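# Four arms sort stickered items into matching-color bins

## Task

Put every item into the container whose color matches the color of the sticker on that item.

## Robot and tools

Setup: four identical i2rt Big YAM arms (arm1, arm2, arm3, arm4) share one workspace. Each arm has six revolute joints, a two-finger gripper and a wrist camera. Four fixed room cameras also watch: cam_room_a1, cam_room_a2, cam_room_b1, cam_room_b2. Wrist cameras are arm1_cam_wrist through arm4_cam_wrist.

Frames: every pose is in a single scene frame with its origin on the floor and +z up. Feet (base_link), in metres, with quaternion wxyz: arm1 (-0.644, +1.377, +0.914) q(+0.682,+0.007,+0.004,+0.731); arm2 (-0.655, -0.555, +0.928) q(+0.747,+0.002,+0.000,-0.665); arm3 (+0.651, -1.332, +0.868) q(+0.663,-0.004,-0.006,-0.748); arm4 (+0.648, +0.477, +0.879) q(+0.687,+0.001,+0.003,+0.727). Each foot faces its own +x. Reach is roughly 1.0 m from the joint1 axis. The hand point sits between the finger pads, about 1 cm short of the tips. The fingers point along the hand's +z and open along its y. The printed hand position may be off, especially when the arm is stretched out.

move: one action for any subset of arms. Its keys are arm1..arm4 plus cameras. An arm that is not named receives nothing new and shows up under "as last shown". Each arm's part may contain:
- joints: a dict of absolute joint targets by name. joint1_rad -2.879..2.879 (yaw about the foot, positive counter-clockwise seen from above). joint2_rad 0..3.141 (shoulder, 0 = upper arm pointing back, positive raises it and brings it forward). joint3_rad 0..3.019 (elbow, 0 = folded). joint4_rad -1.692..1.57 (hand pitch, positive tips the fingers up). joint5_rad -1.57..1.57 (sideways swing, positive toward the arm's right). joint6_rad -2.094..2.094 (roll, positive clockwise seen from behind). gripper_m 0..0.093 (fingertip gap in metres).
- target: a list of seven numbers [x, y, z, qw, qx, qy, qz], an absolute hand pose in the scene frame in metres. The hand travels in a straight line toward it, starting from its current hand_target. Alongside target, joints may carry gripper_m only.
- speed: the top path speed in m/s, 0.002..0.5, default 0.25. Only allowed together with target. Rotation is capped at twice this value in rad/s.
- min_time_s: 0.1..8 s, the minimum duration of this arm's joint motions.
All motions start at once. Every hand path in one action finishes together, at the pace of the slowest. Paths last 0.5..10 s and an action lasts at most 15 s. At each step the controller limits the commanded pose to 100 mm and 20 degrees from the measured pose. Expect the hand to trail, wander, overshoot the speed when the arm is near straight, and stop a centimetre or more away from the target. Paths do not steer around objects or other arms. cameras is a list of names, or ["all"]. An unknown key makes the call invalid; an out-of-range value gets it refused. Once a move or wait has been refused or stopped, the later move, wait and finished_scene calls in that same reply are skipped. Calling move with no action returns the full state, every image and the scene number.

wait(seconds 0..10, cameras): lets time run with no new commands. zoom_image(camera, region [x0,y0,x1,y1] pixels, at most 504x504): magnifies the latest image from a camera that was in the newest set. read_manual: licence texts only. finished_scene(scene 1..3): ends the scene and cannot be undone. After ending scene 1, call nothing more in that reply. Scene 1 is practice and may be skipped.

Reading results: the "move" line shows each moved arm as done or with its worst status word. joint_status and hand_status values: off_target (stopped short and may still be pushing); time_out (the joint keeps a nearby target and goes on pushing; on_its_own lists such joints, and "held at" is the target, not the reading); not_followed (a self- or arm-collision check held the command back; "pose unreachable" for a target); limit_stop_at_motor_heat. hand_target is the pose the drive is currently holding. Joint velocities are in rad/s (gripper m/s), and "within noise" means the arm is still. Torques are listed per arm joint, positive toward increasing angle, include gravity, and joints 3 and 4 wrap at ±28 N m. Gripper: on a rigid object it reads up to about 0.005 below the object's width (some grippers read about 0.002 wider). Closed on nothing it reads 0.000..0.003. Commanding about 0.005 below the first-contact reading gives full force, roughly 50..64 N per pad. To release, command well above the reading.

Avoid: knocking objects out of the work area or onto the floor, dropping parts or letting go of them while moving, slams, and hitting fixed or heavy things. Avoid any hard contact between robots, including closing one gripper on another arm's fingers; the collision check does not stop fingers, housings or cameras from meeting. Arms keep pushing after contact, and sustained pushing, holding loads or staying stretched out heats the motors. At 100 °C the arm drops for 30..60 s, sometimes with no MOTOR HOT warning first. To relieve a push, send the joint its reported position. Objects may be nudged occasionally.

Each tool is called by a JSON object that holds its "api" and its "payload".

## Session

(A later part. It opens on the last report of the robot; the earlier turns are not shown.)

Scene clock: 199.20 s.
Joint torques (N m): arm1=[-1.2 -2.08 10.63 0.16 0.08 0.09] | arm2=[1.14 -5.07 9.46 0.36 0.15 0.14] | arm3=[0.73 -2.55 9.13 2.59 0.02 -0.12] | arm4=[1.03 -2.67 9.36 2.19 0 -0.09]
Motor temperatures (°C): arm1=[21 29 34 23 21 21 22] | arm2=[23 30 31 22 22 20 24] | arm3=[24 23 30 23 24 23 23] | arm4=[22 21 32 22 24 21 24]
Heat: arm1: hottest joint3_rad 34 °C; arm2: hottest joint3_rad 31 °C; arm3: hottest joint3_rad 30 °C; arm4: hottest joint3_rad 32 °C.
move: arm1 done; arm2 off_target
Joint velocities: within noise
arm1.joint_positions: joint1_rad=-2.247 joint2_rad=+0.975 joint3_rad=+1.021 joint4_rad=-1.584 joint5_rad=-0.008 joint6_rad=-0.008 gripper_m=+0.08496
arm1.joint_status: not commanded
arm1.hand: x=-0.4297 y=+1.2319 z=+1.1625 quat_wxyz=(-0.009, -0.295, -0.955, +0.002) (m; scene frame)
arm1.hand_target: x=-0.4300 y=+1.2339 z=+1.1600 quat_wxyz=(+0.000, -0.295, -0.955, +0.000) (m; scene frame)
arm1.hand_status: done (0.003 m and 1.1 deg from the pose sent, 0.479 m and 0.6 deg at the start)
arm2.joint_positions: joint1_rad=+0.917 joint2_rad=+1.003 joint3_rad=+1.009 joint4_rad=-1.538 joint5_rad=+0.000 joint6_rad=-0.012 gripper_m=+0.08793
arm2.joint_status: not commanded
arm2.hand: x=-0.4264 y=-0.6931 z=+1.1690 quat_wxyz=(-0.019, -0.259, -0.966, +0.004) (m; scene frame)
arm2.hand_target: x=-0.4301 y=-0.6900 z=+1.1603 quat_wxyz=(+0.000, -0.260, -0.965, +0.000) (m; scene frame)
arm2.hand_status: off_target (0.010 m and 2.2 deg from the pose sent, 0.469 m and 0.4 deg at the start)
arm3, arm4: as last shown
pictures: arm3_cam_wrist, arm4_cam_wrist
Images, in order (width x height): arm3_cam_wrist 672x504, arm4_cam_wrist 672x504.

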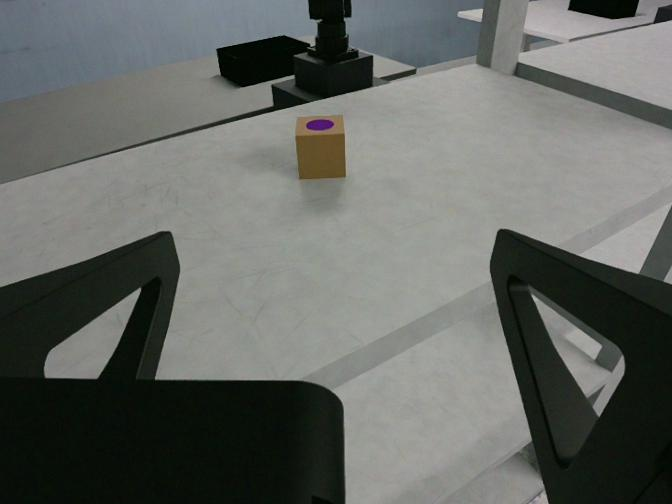

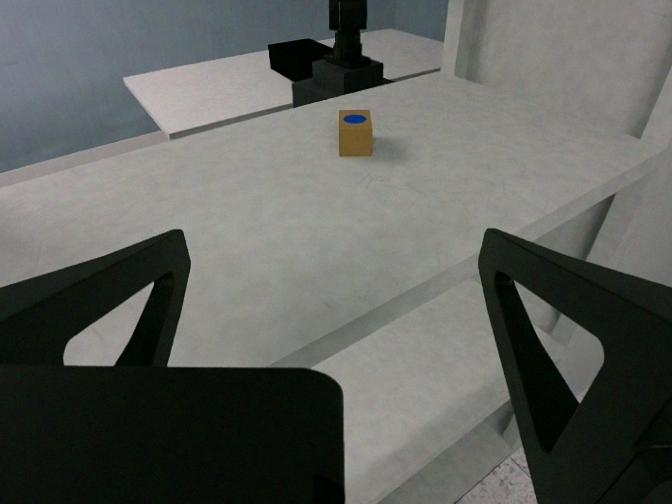

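{"api": "move", "payload": {"arm3": {"target":[0.012,-0.969,1.105,-0.0661,0.9339,-0.2468,-0.2502],"speed":0.25}, "arm4": {"target":[0.005,0.953,1.105,-0.0810,0.9173,-0.3024,-0.2458],"speed":0.25}, "cameras": ["arm3_cam_wrist","arm4_cam_wrist"]}}

Scene clock: 242.40 s.
Joint torques (N m): arm1=[-1.2 -1.9 10.47 0.08 0.11 0.1] | arm2=[1.03 -5.13 9.44 0.34 0.15 0.14] | arm3=[2.55 -22.83 14.05 0.57 0.05 -0.1] | arm4=[0.38 -24 12.66 0.53 0.23 -0.09]
Motor temperatures (°C): arm1=[21 26 32 23 21 21 22] | arm2=[23 27 30 22 22 20 23] | arm3=[24 23 30 23 24 23 23] | arm4=[22 22 33 22 24 21 24]
Heat: arm1: hottest joint3_rad 32 °C; arm2: hottest joint3_rad 30 °C; arm3: hottest joint3_rad 30 °C; arm4: hottest joint3_rad 33 °C.
move: arm3 off_target; arm4 off_target
Joint velocities: within noise
arm1, arm2: as last shown
arm3.joint_positions: joint1_rad=-1.974 joint2_rad=+1.940 joint3_rad=+1.885 joint4_rad=-1.028 joint5_rad=+0.013 joint6_rad=+0.006 gripper_m=+0.09400
arm3.joint_status: not commanded
arm3.hand: x=+0.0289 y=-0.9666 z=+1.0808 quat_wxyz=(+0.062, -0.937, +0.257, +0.229) (m; scene frame)
arm3.hand_target: x=+0.0132 y=-0.9698 z=+1.1052 quat_wxyz=(+0.066, -0.934, +0.247, +0.251) (m; scene frame)
arm3.hand_status: off_target (0.030 m and 2.7 deg from the pose sent, 0.359 m and 58.6 deg at the start)
arm4.joint_positions: joint1_rad=+0.888 joint2_rad=+2.163 joint3_rad=+2.230 joint4_rad=-1.137 joint5_rad=+0.003 joint6_rad=+0.013 gripper_m=+0.09398
arm4.joint_status: not commanded
arm4.hand: x=+0.0093 y=+0.9417 z=+1.0957 quat_wxyz=(-0.074, +0.919, -0.305, -0.238) (m; scene frame)
arm4.hand_target: x=+0.0057 y=+0.9526 z=+1.1051 quat_wxyz=(-0.081, +0.917, -0.302, -0.247) (m; scene frame)
arm4.hand_status: off_target (0.015 m and 1.3 deg from the pose sent, 0.428 m and 58.5 deg at the start)
pictures: arm3_cam_wrist, arm4_cam_wrist
Images, in order (width x height): arm3_cam_wrist 672x504, arm4_cam_wrist 672x504.

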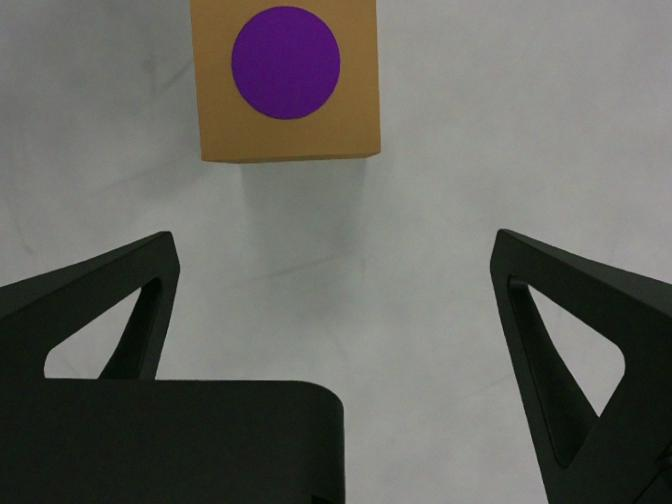

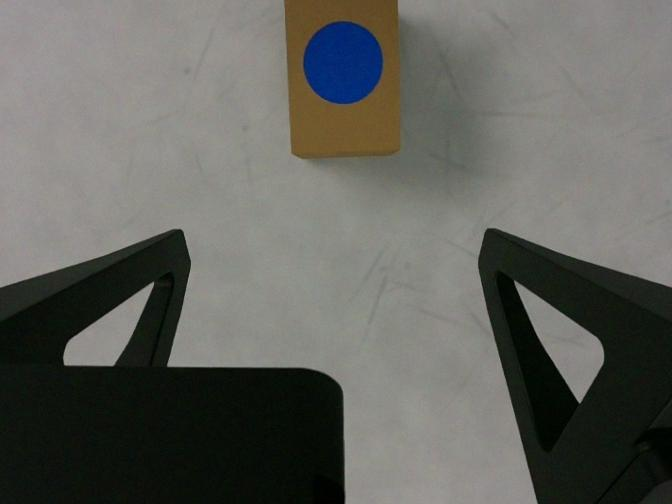

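{"api": "move", "payload": {"arm3": {"joints":{"joint1_rad":-1.946},"min_time_s":1}, "arm4": {"target":[-0.0455,0.9945,1.025,-0.1014,0.8984,-0.2945,-0.3094],"speed":0.08}, "cameras": ["arm3_cam_wrist","arm4_cam_wrist"]}}

Scene clock: 270.00 s.
Joint torques (N m): arm1=[-1.38 -1.67 10.41 0.08 0.09 0.09] | arm2=[1.14 -5.19 9.48 0.32 0.14 0.13] | arm3=[2.49 -22.71 14.09 0.58 0.04 -0.09] | arm4=[0.91 -24.82 11.96 1.63 0.03 -0.1]
Motor temperatures (°C): arm1=[21 25 32 23 21 21 22] | arm2=[23 26 30 22 22 20 23] | arm3=[24 25 34 23 24 23 23] | arm4=[22 25 35 22 24 21 24]
Heat: arm1: hottest joint3_rad 32 °C; arm2: hottest joint3_rad 30 °C; arm3: hottest joint3_rad 34 °C; arm4: hottest joint3_rad 35 °C.
move: arm3 done; arm4 off_target
Joint velocities: within noise
arm1, arm2: as last shown
arm3.joint_positions: joint1_rad=-1.961 joint2_rad=+1.940 joint3_rad=+1.885 joint4_rad=-1.028 joint5_rad=+0.013 joint6_rad=+0.006 gripper_m=+0.09400
arm3.joint_status: all done
arm3.hand: x=+0.0244 y=-0.9744 z=+1.0809 quat_wxyz=(+0.060, -0.938, +0.251, +0.230) (m; scene frame)
arm3.hand_target: x=+0.0089 y=-0.9777 z=+1.1053 quat_wxyz=(+0.064, -0.935, +0.241, +0.251) (m; scene frame)
arm3.hand_status: not commanded
arm4.joint_positions: joint1_rad=+0.883 joint2_rad=+2.297 joint3_rad=+2.230 joint4_rad=-0.873 joint5_rad=+0.003 joint6_rad=+0.006 gripper_m=+0.09398
arm4.joint_status: not commanded
arm4.hand: x=-0.0381 y=+0.9815 z=+1.0237 quat_wxyz=(-0.095, +0.902, -0.299, -0.297) (m; scene frame)
arm4.hand_target: x=-0.0446 y=+0.9940 z=+1.0253 quat_wxyz=(-0.102, +0.898, -0.295, -0.310) (m; scene frame)
arm4.hand_status: off_target (0.015 m and 1.8 deg from the pose sent, 0.104 m and 9.2 deg at the start)
pictures: arm3_cam_wrist, arm4_cam_wrist
Images, in order (width x height): arm3_cam_wrist 672x504, arm4_cam_wrist 672x504.

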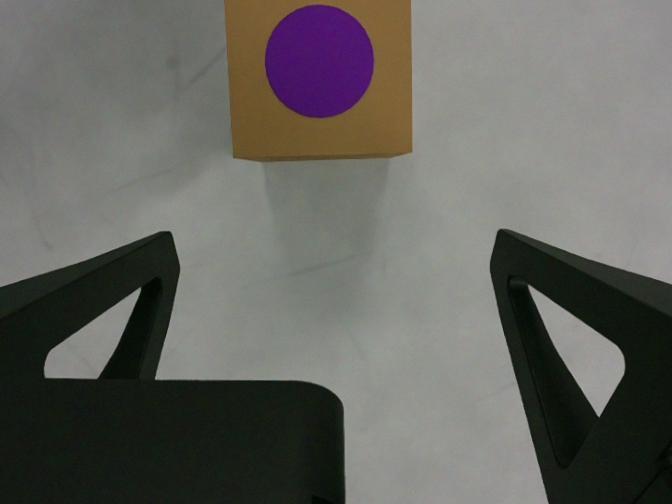

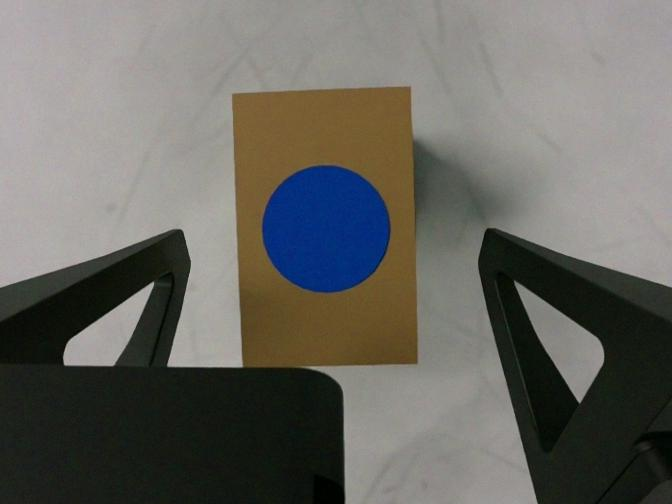

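{"api": "move", "payload": {"arm3": {"target":[-0.038,-0.954,1.055,-0.0699,0.9299,-0.2440,-0.2666],"speed":0.08}, "arm4": {"joints":{"gripper_m":0.034}}, "cameras": ["arm3_cam_wrist","arm4_cam_wrist"]}}

Scene clock: 278.40 s.
Joint torques (N m): arm1=[-1.44 -1.96 10.48 0.09 0.11 0.08] | arm2=[1.14 -5.13 9.48 0.34 0.15 0.14] | arm3=[2.61 -23.77 14.09 1.5 0.13 0] | arm4=[0.91 -25.99 12.01 1.65 0.04 -0.08]
Motor temperatures (°C): arm1=[21 25 32 23 21 21 22] | arm2=[23 26 30 22 22 20 23] | arm3=[24 25 35 23 24 23 23] | arm4=[22 25 36 22 24 21 24]
Heat: arm1: hottest joint3_rad 32 °C; arm2: hottest joint3_rad 30 °C; arm3: hottest joint3_rad 35 °C; arm4: hottest joint3_rad 36 °C.
move: arm3 off_target; arm4 off_target
Joint velocities: within noise
arm1, arm2: as last shown
arm3.joint_positions: joint1_rad=-1.959 joint2_rad=+2.073 joint3_rad=+1.970 joint4_rad=-0.957 joint5_rad=+0.017 joint6_rad=+0.006 gripper_m=+0.09400
arm3.joint_status: not commanded
arm3.hand: x=-0.0154 y=-0.9536 z=+1.0354 quat_wxyz=(+0.064, -0.936, +0.250, +0.240) (m; scene frame)
arm3.hand_target: x=-0.0363 y=-0.9550 z=+1.0555 quat_wxyz=(+0.070, -0.930, +0.244, +0.267) (m; scene frame)
arm3.hand_status: off_target (0.030 m and 3.2 deg from the pose sent, 0.070 m and 4.5 deg at the start)
arm4.joint_positions: joint1_rad=+0.883 joint2_rad=+2.297 joint3_rad=+2.230 joint4_rad=-0.872 joint5_rad=+0.002 joint6_rad=+0.004 gripper_m=+0.04457
arm4.joint_status: gripper_m off_target (ended at +0.04459, target +0.03400)
arm4.hand: x=-0.0383 y=+0.9815 z=+1.0238 quat_wxyz=(-0.095, +0.902, -0.298, -0.297) (m; scene frame)
arm4.hand_target: x=-0.0447 y=+0.9940 z=+1.0253 quat_wxyz=(-0.102, +0.898, -0.294, -0.310) (m; scene frame)
arm4.hand_status: not commanded
pictures: arm3_cam_wrist, arm4_cam_wrist
Images, in order (width x height): arm3_cam_wrist 672x504, arm4_cam_wrist 672x504.

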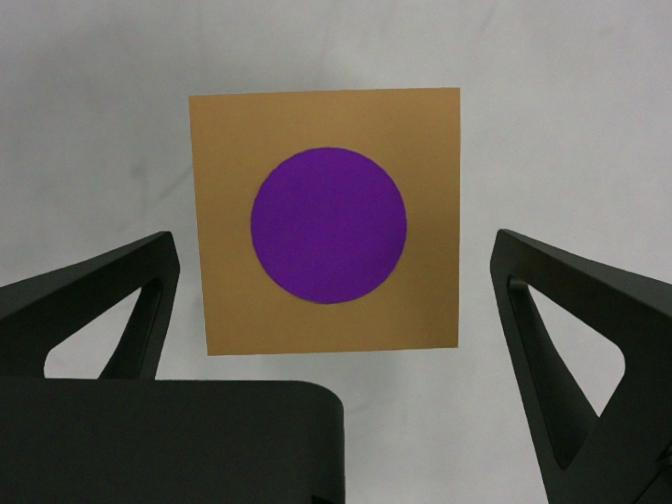

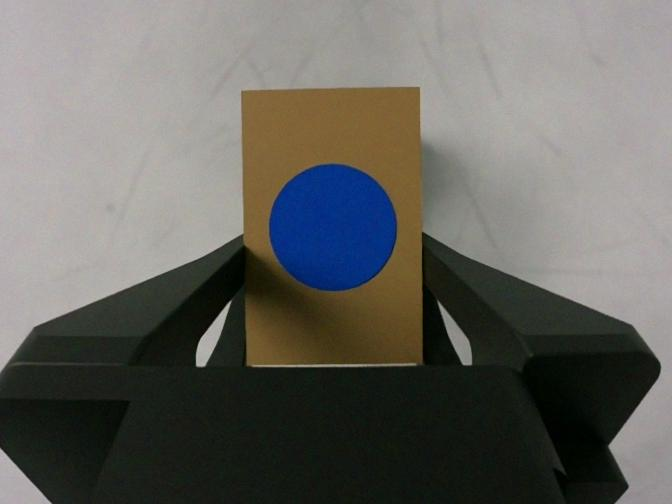

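{"api": "move", "payload": {"arm3": {"joints":{"gripper_m":0.043}}, "cameras": ["arm3_cam_wrist"]}}

Scene clock: 285.10 s.
Joint torques (N m): arm1=[-0.97 -1.2 10.33 0.18 0.14 0.11] | arm2=[1.14 -5.13 9.43 0.28 0.15 0.13] | arm3=[2.61 -23.82 14.05 1.51 0.11 -0.01] | arm4=[0.15 -25.76 11.97 1.58 0.06 -0.07]
Motor temperatures (°C): arm1=[21 25 32 23 21 21 22] | arm2=[23 26 30 22 22 20 23] | arm3=[24 25 35 23 24 23 23] | arm4=[22 25 36 22 24 21 25]
Heat: arm1: hottest joint3_rad 32 °C; arm2: hottest joint3_rad 30 °C; arm3: hottest joint3_rad 35 °C; arm4: hottest joint3_rad 36 °C.
move: arm3 off_target
Joint velocities: within noise
arm1, arm2, arm4: as last shown
arm3.joint_positions: joint1_rad=-1.958 joint2_rad=+2.073 joint3_rad=+1.970 joint4_rad=-0.957 joint5_rad=+0.017 joint6_rad=+0.006 gripper_m=+0.05319
arm3.joint_status: gripper_m off_target (ended at +0.05322, target +0.04300)
arm3.hand: x=-0.0157 y=-0.9541 z=+1.0354 quat_wxyz=(+0.065, -0.936, +0.250, +0.240) (m; scene frame)
arm3.hand_target: x=-0.0364 y=-0.9551 z=+1.0555 quat_wxyz=(+0.070, -0.930, +0.244, +0.267) (m; scene frame)
arm3.hand_status: not commanded
pictures: arm3_cam_wrist
Images, in order (width x height): arm3_cam_wrist 672x504.

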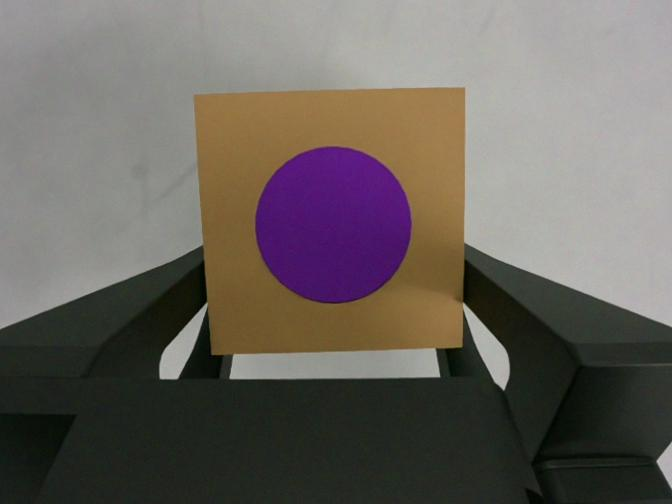

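{"api": "move", "payload": {"arm3": {"target":[-0.034,-0.955,1.125,-0.0699,0.9299,-0.2440,-0.2666],"speed":0.12}, "arm4": {"target":[-0.042,0.990,1.095,-0.1014,0.8984,-0.2945,-0.3094],"speed":0.12}}}

{"api": "move", "payload": {"arm3": {"target":[0.303,-1.136,1.16,-0.0699,0.9299,-0.2440,-0.2666],"speed":0.25}, "arm4": {"target":[0.326,0.714,1.16,-0.1014,0.8984,-0.2945,-0.3094],"speed":0.25}, "cameras": ["arm3_cam_wrist","arm4_cam_wrist"]}}

Scene clock: 292.70 s.
Joint torques (N m): arm1=[-1.38 -1.79 10.5 0.21 0.08 0.12] | arm2=[1.26 -5.07 9.47 0.34 0.15 0.14] | arm3=[2.49 -24.7 14.11 0.75 0.11 -0.02] | arm4=[0.91 -27.4 13.11 0.59 0.08 -0.05]
Motor temperatures (°C): arm1=[21 25 32 23 21 21 22] | arm2=[23 26 30 22 22 20 23] | arm3=[24 26 36 23 24 23 24] | arm4=[22 25 37 22 24 21 25]
Heat: arm1: hottest joint3_rad 32 °C; arm2: hottest joint3_rad 30 °C; arm3: hottest joint3_rad 36 °C; arm4: hottest joint3_rad 37 °C.
move: arm3 off_target; arm4 off_target
Joint velocities: within noise
arm1, arm2: as last shown
arm3.joint_positions: joint1_rad=-1.958 joint2_rad=+2.073 joint3_rad=+2.141 joint4_rad=-1.116 joint5_rad=+0.017 joint6_rad=+0.006 gripper_m=+0.05319
arm3.joint_status: not commanded
arm3.hand: x=-0.0190 y=-0.9513 z=+1.1020 quat_wxyz=(+0.066, -0.934, +0.250, +0.246) (m; scene frame)
arm3.hand_target: x=-0.0327 y=-0.9558 z=+1.1251 quat_wxyz=(+0.070, -0.930, +0.244, +0.267) (m; scene frame)
arm3.hand_status: off_target (0.028 m and 2.6 deg from the pose sent, 0.092 m and 3.2 deg at the start)
arm4.joint_positions: joint1_rad=+0.883 joint2_rad=+2.297 joint3_rad=+2.372 joint4_rad=-1.016 joint5_rad=+0.002 joint6_rad=+0.004 gripper_m=+0.04457
arm4.joint_status: not commanded
arm4.hand: x=-0.0374 y=+0.9812 z=+1.0772 quat_wxyz=(-0.095, +0.903, -0.298, -0.296) (m; scene frame)
arm4.hand_target: x=-0.0411 y=+0.9894 z=+1.0952 quat_wxyz=(-0.102, +0.898, -0.294, -0.310) (m; scene frame)
arm4.hand_status: off_target (0.020 m and 1.9 deg from the pose sent, 0.072 m and 1.7 deg at the start)
pictures: none

Scene clock: 295.13 s.
Joint torques (N m): arm1=[-1.32 -1.49 10.47 0.21 0.1 0.1] | arm2=[1.2 -5.19 9.46 0.36 0.16 0.13] | arm3=[2.37 -6.83 9.22 0.91 0.12 -0.02] | arm4=[1.44 -5.66 9.52 0.8 0.22 0.05]
Motor temperatures (°C): arm1=[21 25 32 23 21 21 22] | arm2=[23 26 30 22 22 20 23] | arm3=[24 26 35 23 24 23 24] | arm4=[22 25 37 22 24 21 25]
Heat: arm1: hottest joint3_rad 32 °C; arm2: hottest joint3_rad 30 °C; arm3: hottest joint3_rad 35 °C; arm4: hottest joint3_rad 37 °C.
move: arm3 done; arm4 done
Joint velocities: within noise
arm1, arm2: as last shown
arm3.joint_positions: joint1_rad=-1.958 joint2_rad=+1.019 joint3_rad=+1.066 joint4_rad=-1.043 joint5_rad=+0.017 joint6_rad=+0.006 gripper_m=+0.05319
arm3.joint_status: not commanded
arm3.hand: x=+0.3050 y=-1.1310 z=+1.1631 quat_wxyz=(+0.072, -0.927, +0.248, +0.271) (m; scene frame)
arm3.hand_target: x=+0.3031 y=-1.1360 z=+1.1601 quat_wxyz=(+0.070, -0.930, +0.244, +0.267) (m; scene frame)
arm3.hand_status: done (0.006 m and 0.8 deg from the pose sent, 0.376 m and 2.6 deg at the start)
arm4.joint_positions: joint1_rad=+0.883 joint2_rad=+0.969 joint3_rad=+0.953 joint4_rad=-0.884 joint5_rad=+0.006 joint6_rad=+0.004 gripper_m=+0.04457
arm4.joint_status: not commanded
arm4.hand: x=+0.3276 y=+0.7155 z=+1.1608 quat_wxyz=(-0.102, +0.896, -0.297, -0.314) (m; scene frame)
arm4.hand_target: x=+0.3260 y=+0.7140 z=+1.1601 quat_wxyz=(-0.101, +0.898, -0.294, -0.310) (m; scene frame)
arm4.hand_status: done (0.002 m and 0.7 deg from the pose sent, 0.459 m and 1.9 deg at the start)
pictures: arm3_cam_wrist, arm4_cam_wrist
Images, in order (width x height): arm3_cam_wrist 672x504, arm4_cam_wrist 672x504.

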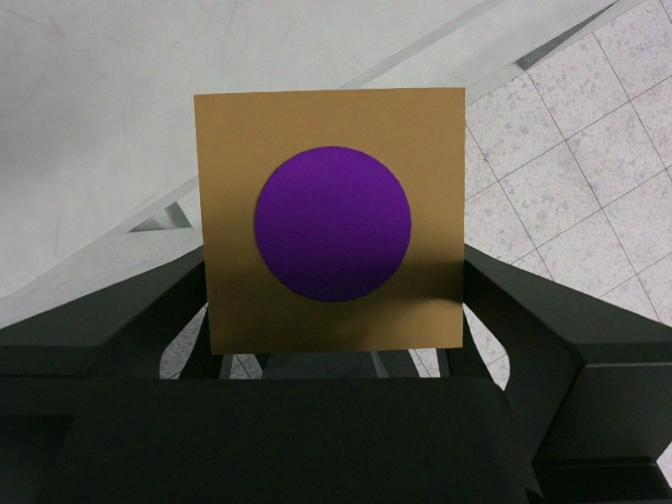

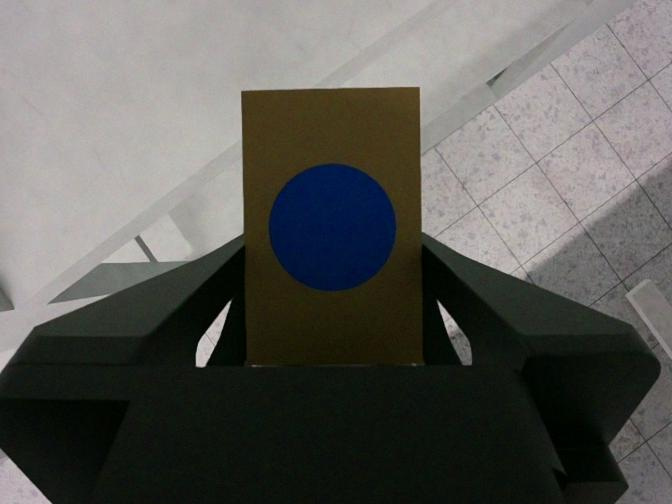

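{"api": "move", "payload": {"arm3": {"joints":{"joint2_rad":0.8,"joint3_rad":0.8,"joint4_rad":-1.3,"joint5_rad":0.0,"joint6_rad":0.0},"min_time_s":2}, "arm4": {"joints":{"joint1_rad":-1.869,"joint5_rad":0.0,"joint6_rad":0.0},"min_time_s":4}, "cameras": ["arm4_cam_wrist","cam_room_a2"]}}

{"api": "move", "payload": {"arm3": {"joints":{"joint1_rad":1.782,"joint2_rad":0.8,"joint3_rad":0.8,"joint4_rad":-1.3},"min_time_s":5}, "arm4": {"joints":{"joint2_rad":1.2,"joint3_rad":1.15,"joint4_rad":-0.945},"min_time_s":2}, "cameras": ["arm3_cam_wrist","arm4_cam_wrist","cam_room_a1"]}}

Scene clock: 315.07 s.
Joint torques (N m): arm1=[-1.49 -1.73 10.41 0.32 0.08 0.07] | arm2=[1.08 -5.01 9.43 0.32 0.15 0.14] | arm3=[2.32 -4.07 8.84 0.25 -0.08 -0.11] | arm4=[1.26 -6.18 9.66 0.8 -0.04 0]
Motor temperatures (°C): arm1=[21 24 32 23 21 21 22] | arm2=[23 25 30 22 22 20 23] | arm3=[24 25 34 23 24 23 24] | arm4=[22 24 37 22 24 21 26]
Heat: arm1: hottest joint3_rad 32 °C; arm2: hottest joint3_rad 30 °C; arm3: hottest joint3_rad 34 °C; arm4: hottest joint3_rad 37 °C.
move: arm3 done; arm4 done
Joint velocities: within noise
arm1, arm2: as last shown
arm3.joint_positions: joint1_rad=-1.958 joint2_rad=+0.810 joint3_rad=+0.803 joint4_rad=-1.295 joint5_rad=+0.003 joint6_rad=+0.006 gripper_m=+0.05319
arm3.joint_status: all done
arm3.hand: x=+0.4260 y=-1.2025 z=+1.0756 quat_wxyz=(+0.028, -0.959, +0.253, +0.128) (m; scene frame)
arm3.hand_target: x=+0.4264 y=-1.2074 z=+1.0762 quat_wxyz=(+0.027, -0.961, +0.243, +0.129) (m; scene frame)
arm3.hand_status: not commanded
arm4.joint_positions: joint1_rad=-1.873 joint2_rad=+0.969 joint3_rad=+0.953 joint4_rad=-0.884 joint5_rad=+0.003 joint6_rad=+0.004 gripper_m=+0.04461
arm4.joint_status: all done
arm4.hand: x=+1.0366 y=+0.3800 z=+1.1586 quat_wxyz=(-0.325, -0.117, -0.937, +0.043) (m; scene frame)
arm4.hand_target: x=+1.0375 y=+0.3821 z=+1.1579 quat_wxyz=(-0.321, -0.113, -0.940, +0.041) (m; scene frame)
arm4.hand_status: not commanded
pictures: arm4_cam_wrist, cam_room_a2
Images, in order (width x height): arm4_cam_wrist 672x504, cam_room_a2 672x504.

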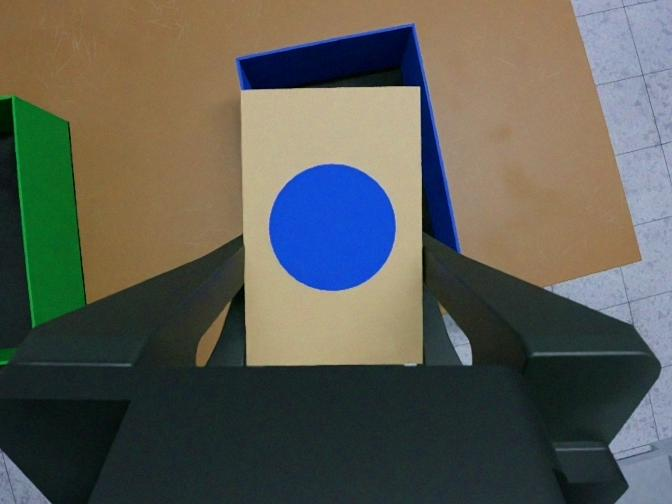

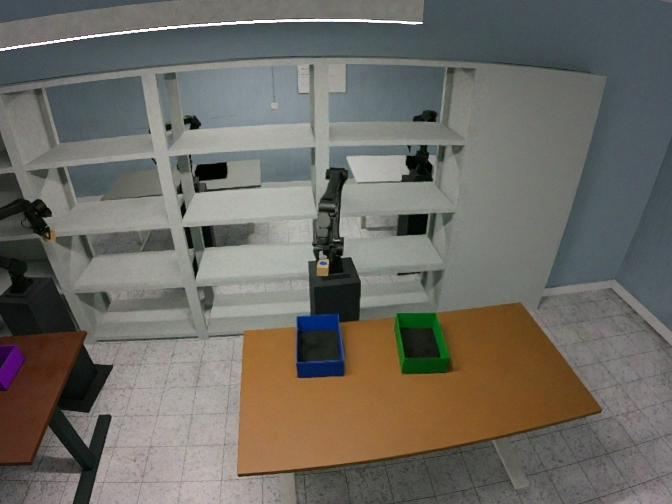

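Scene clock: 320.40 s.
Joint torques (N m): arm1=[-1.44 -1.61 10.47 0.21 0.03 0.1] | arm2=[1.2 -5.13 9.47 0.31 0.14 0.15] | arm3=[2.02 -4.07 8.87 0.29 0.09 -0.11] | arm4=[1.14 -8.64 13.16 0.59 0.01 0.02]
Motor temperatures (°C): arm1=[21 24 32 23 21 21 22] | arm2=[23 25 30 22 22 20 23] | arm3=[24 25 33 23 24 23 24] | arm4=[22 24 37 22 24 21 26]
Heat: arm1: hottest joint3_rad 32 °C; arm2: hottest joint3_rad 30 °C; arm3: hottest joint3_rad 33 °C; arm4: hottest joint3_rad 37 °C.
move: arm3 done; arm4 done
Joint velocities: within noise
arm1.joint_positions: joint1_rad=-2.247 joint2_rad=+0.975 joint3_rad=+1.021 joint4_rad=-1.584 joint5_rad=-0.008 joint6_rad=-0.008 gripper_m=+0.08496
arm1.joint_status: not commanded
arm1.hand: x=-0.4297 y=+1.2319 z=+1.1625 quat_wxyz=(-0.009, -0.295, -0.955, +0.002) (m; scene frame)
arm1.hand_target: x=-0.4300 y=+1.2339 z=+1.1600 quat_wxyz=(+0.000, -0.295, -0.955, +0.000) (m; scene frame)
arm1.hand_status: not commanded
arm2.joint_positions: joint1_rad=+0.917 joint2_rad=+1.003 joint3_rad=+1.009 joint4_rad=-1.538 joint5_rad=+0.000 joint6_rad=-0.012 gripper_m=+0.08793
arm2.joint_status: not commanded
arm2.hand: x=-0.4264 y=-0.6931 z=+1.1690 quat_wxyz=(-0.019, -0.259, -0.966, +0.004) (m; scene frame)
arm2.hand_target: x=-0.4301 y=-0.6900 z=+1.1603 quat_wxyz=(+0.000, -0.260, -0.965, +0.000) (m; scene frame)
arm2.hand_status: not commanded
arm3.joint_positions: joint1_rad=+1.773 joint2_rad=+0.810 joint3_rad=+0.803 joint4_rad=-1.295 joint5_rad=-0.001 joint6_rad=+0.006 gripper_m=+0.05311
arm3.joint_status: all done
arm3.hand: x=+0.9076 y=-1.3081 z=+1.0776 quat_wxyz=(-0.135, +0.038, -0.990, +0.000) (m; scene frame)
arm3.hand_target: x=+0.9047 y=-1.3062 z=+1.0781 quat_wxyz=(-0.135, +0.046, -0.990, +0.001) (m; scene frame)
arm3.hand_status: not commanded
arm4.joint_positions: joint1_rad=-1.873 joint2_rad=+1.187 joint3_rad=+1.091 joint4_rad=-0.936 joint5_rad=+0.003 joint6_rad=+0.004 gripper_m=+0.04461
arm4.joint_status: all done
arm4.hand: x=+1.0858 y=+0.3676 z=+1.1353 quat_wxyz=(-0.262, -0.120, -0.957, +0.036) (m; scene frame)
arm4.hand_target: x=+1.1000 y=+0.3666 z=+1.1581 quat_wxyz=(-0.279, -0.115, -0.953, +0.036) (m; scene frame)
arm4.hand_status: not commanded
pictures: arm3_cam_wrist, arm4_cam_wrist, cam_room_a1
Images, in order (width x height): arm3_cam_wrist 672x504, arm4_cam_wrist 672x504, cam_room_a1 672x504.

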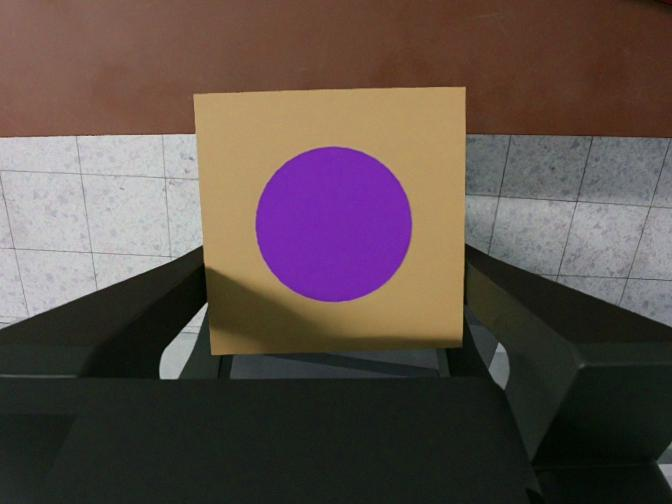

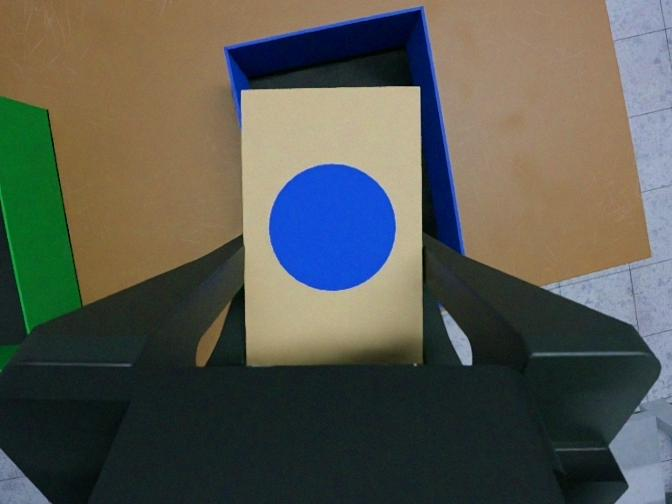

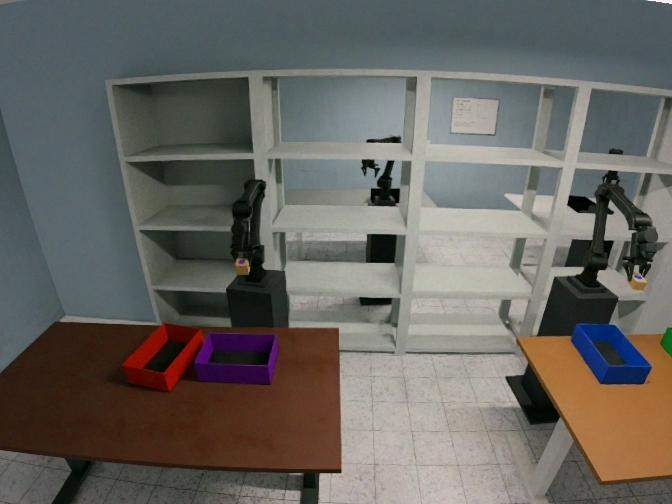

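{"api": "move", "payload": {"arm3": {"target":[1.14,-1.287,1.0,-0.2753,0.0436,-0.9603,-0.0125],"speed":0.2}, "arm4": {"target":[1.115,0.354,0.93,0.2735,0.1172,0.9541,-0.0336],"speed":0.2}, "cameras": ["arm3_cam_wrist","arm4_cam_wrist","cam_room_a2","cam_room_a1"]}}

{"api": "zoom_image", "payload": {"camera": "cam_room_a2", "region": [270, 230, 400, 400]}}

{"api": "zoom_image", "payload": {"camera": "cam_room_a1", "region": [110, 250, 300, 400]}}

Scene clock: 336.03 s.
Joint torques (N m): arm1=[-1.26 -2.02 10.52 0.17 0.09 0.12] | arm2=[1.2 -5.07 9.48 0.34 0.14 0.13] | arm3=[1.14 -11.46 12.59 1.63 -0.08 -0.11] | arm4=[0.15 -11.69 7.47 1.51 -0.03 -0.11]
Motor temperatures (°C): arm1=[21 24 32 23 21 21 22] | arm2=[23 25 30 22 22 20 23] | arm3=[24 25 32 23 24 23 24] | arm4=[22 24 38 22 24 21 26]
Heat: arm1: hottest joint3_rad 32 °C; arm2: hottest joint3_rad 30 °C; arm3: hottest joint3_rad 32 °C; arm4: hottest joint3_rad 38 °C.
move: arm3 off_target; arm4 done
Joint velocities: within noise
arm1, arm2: as last shown
arm3.joint_positions: joint1_rad=+1.773 joint2_rad=+1.378 joint3_rad=+0.861 joint4_rad=-0.562 joint5_rad=-0.013 joint6_rad=+0.005 gripper_m=+0.05310
arm3.joint_status: not commanded
arm3.hand: x=+1.1142 y=-1.2905 z=+0.9751 quat_wxyz=(-0.243, +0.040, -0.969, -0.010) (m; scene frame)
arm3.hand_target: x=+1.1382 y=-1.2872 z=+1.0008 quat_wxyz=(-0.275, +0.044, -0.960, -0.012) (m; scene frame)
arm3.hand_status: off_target (0.036 m and 3.9 deg from the pose sent, 0.246 m and 16.6 deg at the start)
arm4.joint_positions: joint1_rad=-1.882 joint2_rad=+1.495 joint3_rad=+0.776 joint4_rad=-0.312 joint5_rad=-0.009 joint6_rad=+0.002 gripper_m=+0.04461
arm4.joint_status: not commanded
arm4.hand: x=+1.1087 y=+0.3588 z=+0.9260 quat_wxyz=(-0.263, -0.121, -0.957, +0.031) (m; scene frame)
arm4.hand_target: x=+1.1150 y=+0.3541 z=+0.9302 quat_wxyz=(-0.274, -0.117, -0.954, +0.034) (m; scene frame)
arm4.hand_status: done (0.009 m and 1.4 deg from the pose sent, 0.208 m and 1.4 deg at the start)
pictures: arm3_cam_wrist, arm4_cam_wrist, cam_room_a1, cam_room_a2
Images, in order (width x height): arm3_cam_wrist 672x504, arm4_cam_wrist 672x504, cam_room_a1 672x504, cam_room_a2 672x504.

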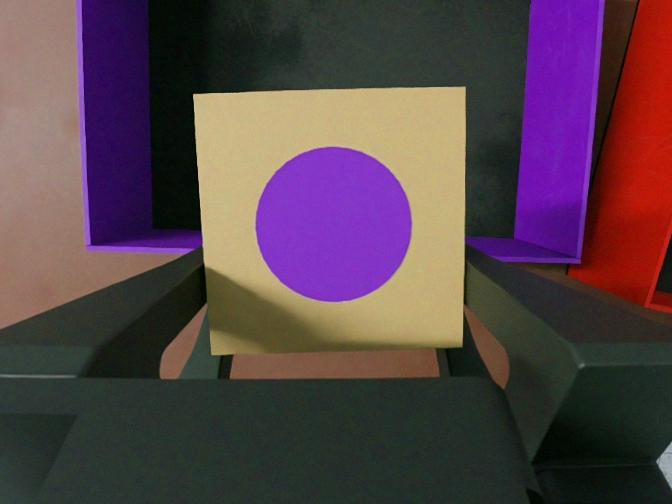

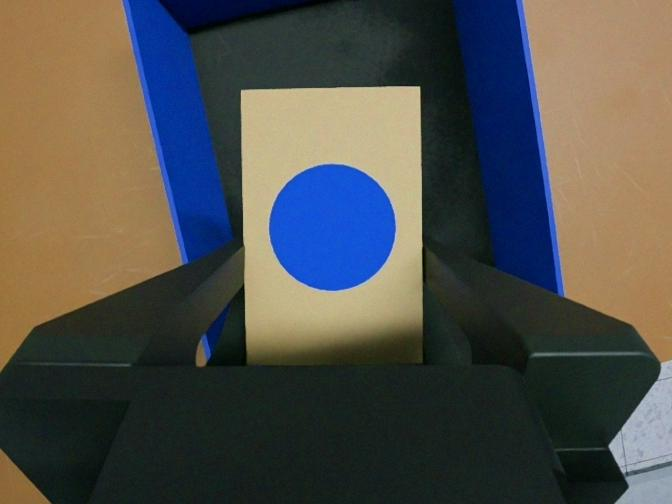

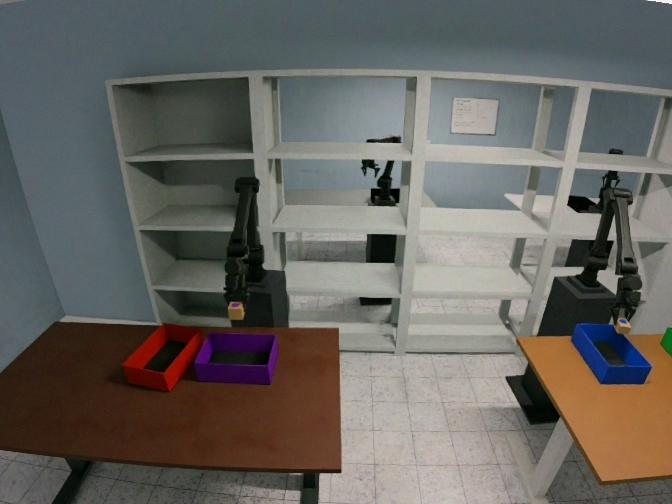

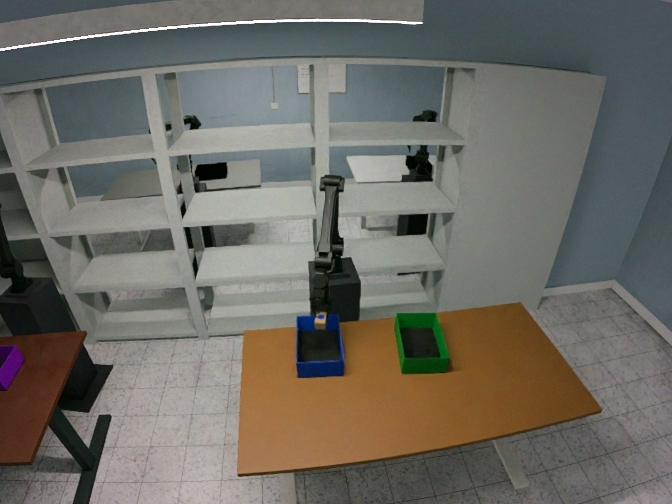

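Scaled by 2.965.

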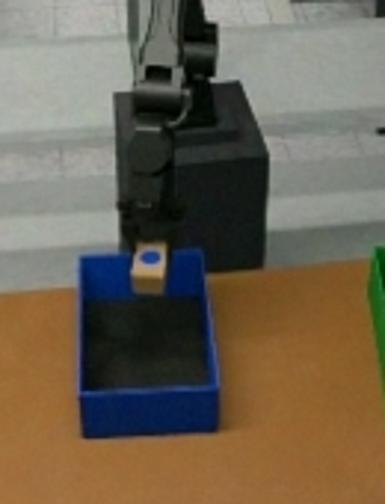

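Scaled by 2.653.

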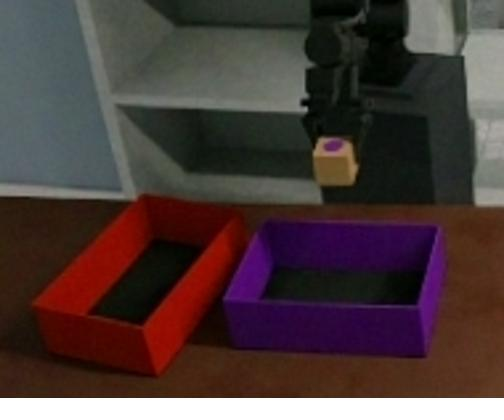

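{"api": "move", "payload": {"arm3": {"target":[1.19,-1.285,1.0,-0.2753,0.0436,-0.9603,-0.0125],"speed":0.15}, "arm4": {"target":[1.125,0.354,0.9,0.2735,0.1172,0.9541,-0.0336],"speed":0.1}, "cameras": ["arm3_cam_wrist","arm4_cam_wrist","cam_room_a1"]}}

Scene clock: 365.97 s.
Joint torques (N m): arm1=[-1.38 -1.44 10.44 0.17 0.08 0.12] | arm2=[1.08 -5.19 9.46 0.35 0.14 0.13] | arm3=[0.85 -13.39 12.48 1.36 -0.08 -0.12] | arm4=[0.62 -12.1 6.76 1.43 0.03 -0.01]
Motor temperatures (°C): arm1=[21 24 32 23 21 21 22] | arm2=[23 25 30 22 22 20 23] | arm3=[24 25 32 23 24 23 25] | arm4=[22 24 37 22 24 21 26]
Heat: arm1: hottest joint3_rad 32 °C; arm2: hottest joint3_rad 30 °C; arm3: hottest joint3_rad 32 °C; arm4: hottest joint3_rad 37 °C.
move: arm3 off_target; arm4 done
Joint velocities: within noise
arm1, arm2: as last shown
arm3.joint_positions: joint1_rad=+1.773 joint2_rad=+1.504 joint3_rad=+0.996 joint4_rad=-0.562 joint5_rad=-0.015 joint6_rad=+0.004 gripper_m=+0.05310
arm3.joint_status: not commanded
arm3.hand: x=+1.1662 y=-1.2858 z=+0.9774 quat_wxyz=(-0.248, +0.041, -0.968, -0.011) (m; scene frame)
arm3.hand_target: x=+1.1884 y=-1.2852 z=+1.0006 quat_wxyz=(-0.275, +0.043, -0.960, -0.012) (m; scene frame)
arm3.hand_status: off_target (0.033 m and 3.3 deg from the pose sent, 0.080 m and 3.9 deg at the start)
arm4.joint_positions: joint1_rad=-1.882 joint2_rad=+1.576 joint3_rad=+0.776 joint4_rad=-0.222 joint5_rad=-0.009 joint6_rad=+0.002 gripper_m=+0.04461
arm4.joint_status: not commanded
arm4.hand: x=+1.1196 y=+0.3558 z=+0.9003 quat_wxyz=(-0.267, -0.121, -0.955, +0.032) (m; scene frame)
arm4.hand_target: x=+1.1250 y=+0.3541 z=+0.9002 quat_wxyz=(-0.274, -0.117, -0.954, +0.034) (m; scene frame)
arm4.hand_status: done (0.006 m and 0.9 deg from the pose sent, 0.031 m and 1.4 deg at the start)
pictures: arm3_cam_wrist, arm4_cam_wrist, cam_room_a1
Images, in order (width x height): arm3_cam_wrist 672x504, arm4_cam_wrist 672x504, cam_room_a1 672x504.

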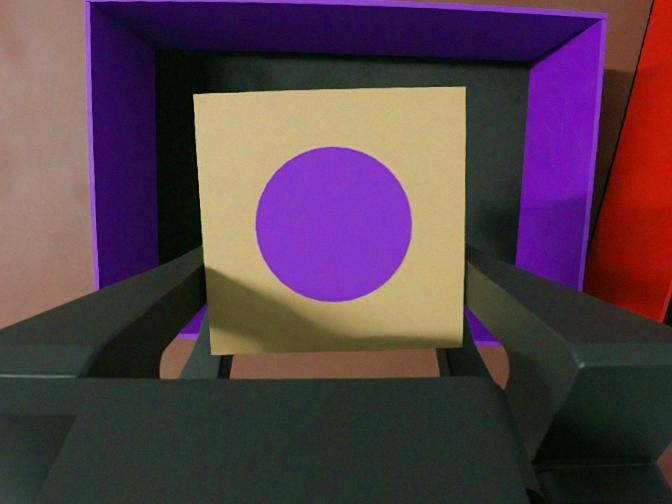

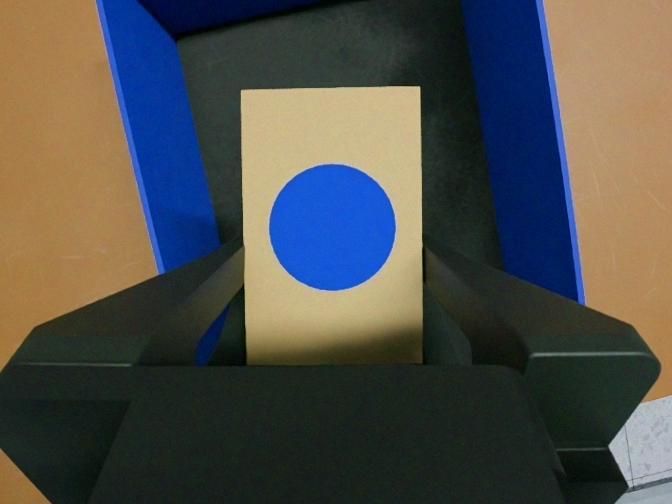

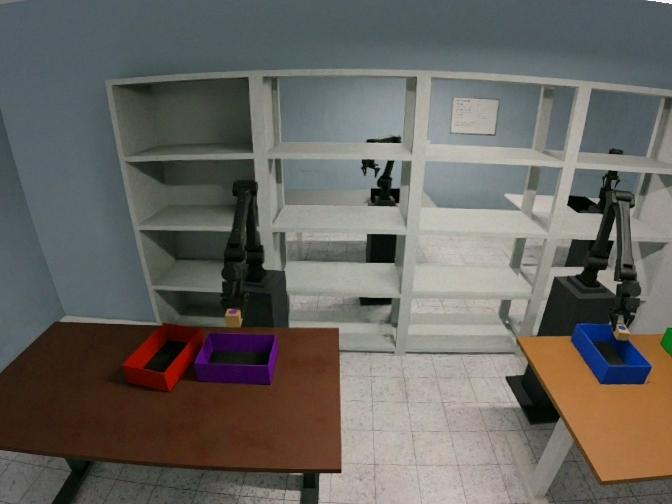

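{"api": "move", "payload": {"arm3": {"target":[1.19,-1.285,0.88,-0.2753,0.0436,-0.9603,-0.0125],"speed":0.15}, "arm4": {"target":[1.13,0.354,0.82,0.2735,0.1172,0.9541,-0.0336],"speed":0.1}, "cameras": ["arm3_cam_wrist","arm4_cam_wrist","cam_room_a1"]}}

{"api": "zoom_image", "payload": {"camera": "cam_room_a1", "region": [120, 270, 360, 400]}}

{"api": "zoom_image", "payload": {"camera": "cam_room_a1", "region": [500, 260, 672, 400]}}

Scene clock: 382.10 s.
Joint torques (N m): arm1=[-1.03 -1.32 10.28 0.21 0.05 0.12] | arm2=[1.08 -5.3 9.43 0.35 0.15 0.13] | arm3=[0.97 -15.5 6.82 1.76 0 -0.09] | arm4=[1.32 -13.51 4.96 1.51 0.15 -0.02]
Motor temperatures (°C): arm1=[21 24 32 23 21 21 22] | arm2=[23 25 30 22 22 20 23] | arm3=[24 25 32 23 24 23 25] | arm4=[22 24 36 22 24 21 26]
Heat: arm1: hottest joint3_rad 32 °C; arm2: hottest joint3_rad 30 °C; arm3: hottest joint3_rad 32 °C; arm4: hottest joint3_rad 36 °C.
move: arm3 done; arm4 done
Joint velocities: within noise
arm1, arm2: as last shown
arm3.joint_positions: joint1_rad=+1.773 joint2_rad=+1.713 joint3_rad=+0.916 joint4_rad=-0.234 joint5_rad=-0.015 joint6_rad=+0.003 gripper_m=+0.05310
arm3.joint_status: not commanded
arm3.hand: x=+1.1863 y=-1.2856 z=+0.8773 quat_wxyz=(-0.266, +0.042, -0.963, -0.012) (m; scene frame)
arm3.hand_target: x=+1.1901 y=-1.2851 z=+0.8802 quat_wxyz=(-0.275, +0.044, -0.960, -0.012) (m; scene frame)
arm3.hand_status: done (0.005 m and 1.1 deg from the pose sent, 0.100 m and 3.3 deg at the start)
arm4.joint_positions: joint1_rad=-1.882 joint2_rad=+1.790 joint3_rad=+0.754 joint4_rad=+0.020 joint5_rad=-0.009 joint6_rad=+0.002 gripper_m=+0.04461
arm4.joint_status: not commanded
arm4.hand: x=+1.1277 y=+0.3534 z=+0.8232 quat_wxyz=(-0.270, -0.121, -0.955, +0.032) (m; scene frame)
arm4.hand_target: x=+1.1299 y=+0.3541 z=+0.8200 quat_wxyz=(-0.273, -0.117, -0.954, +0.033) (m; scene frame)
arm4.hand_status: done (0.004 m and 0.6 deg from the pose sent, 0.081 m and 0.9 deg at the start)
pictures: arm3_cam_wrist, arm4_cam_wrist, cam_room_a1
Images, in order (width x height): arm3_cam_wrist 672x504, arm4_cam_wrist 672x504, cam_room_a1 672x504.

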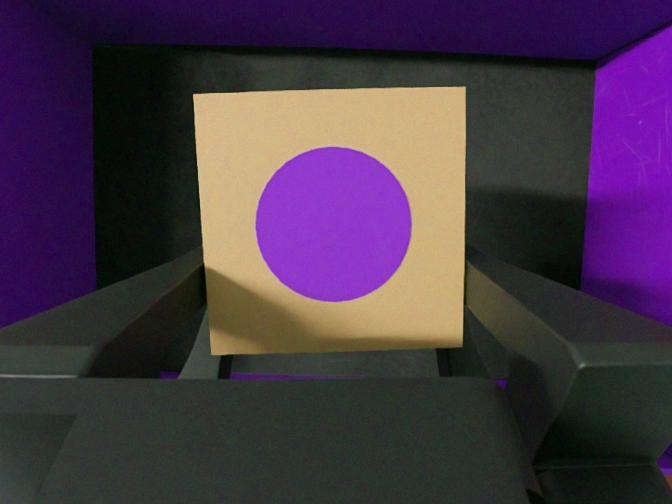

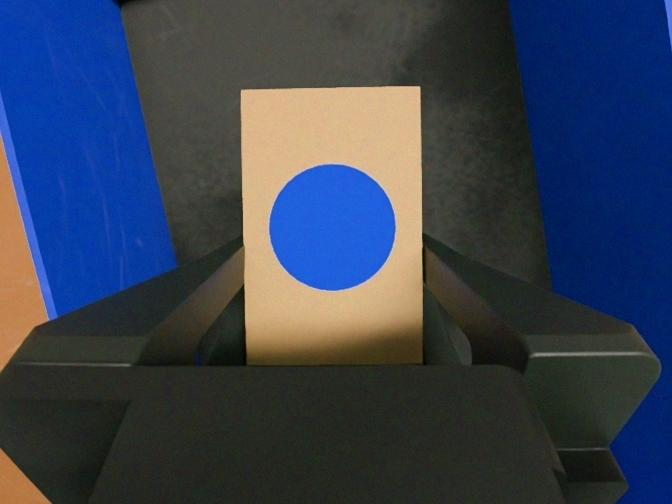

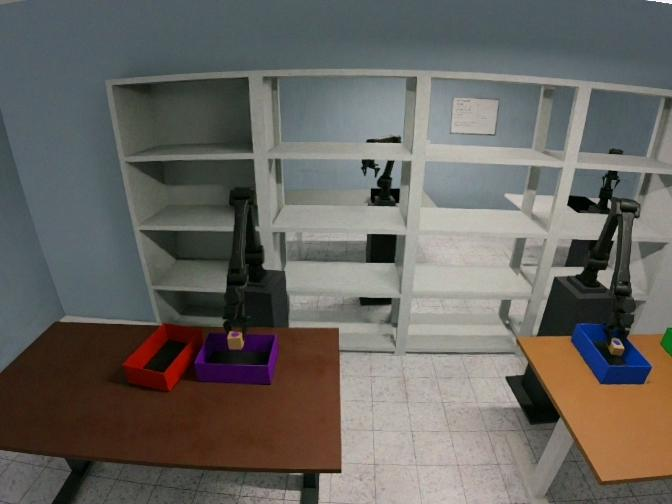

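Scaled by 2.100.

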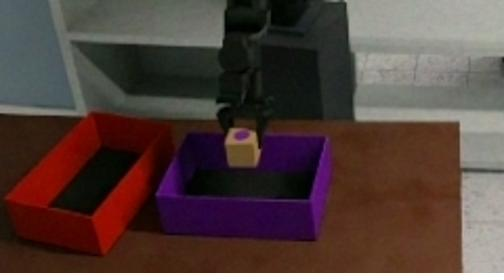

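Scaled by 2.930.

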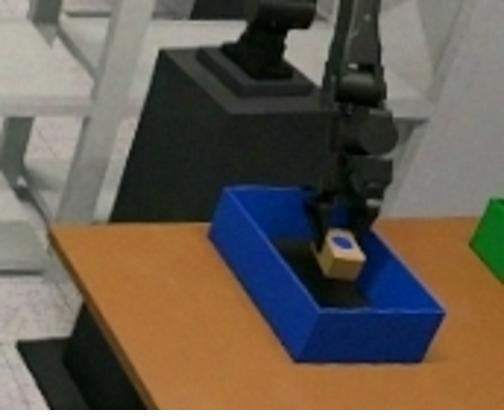

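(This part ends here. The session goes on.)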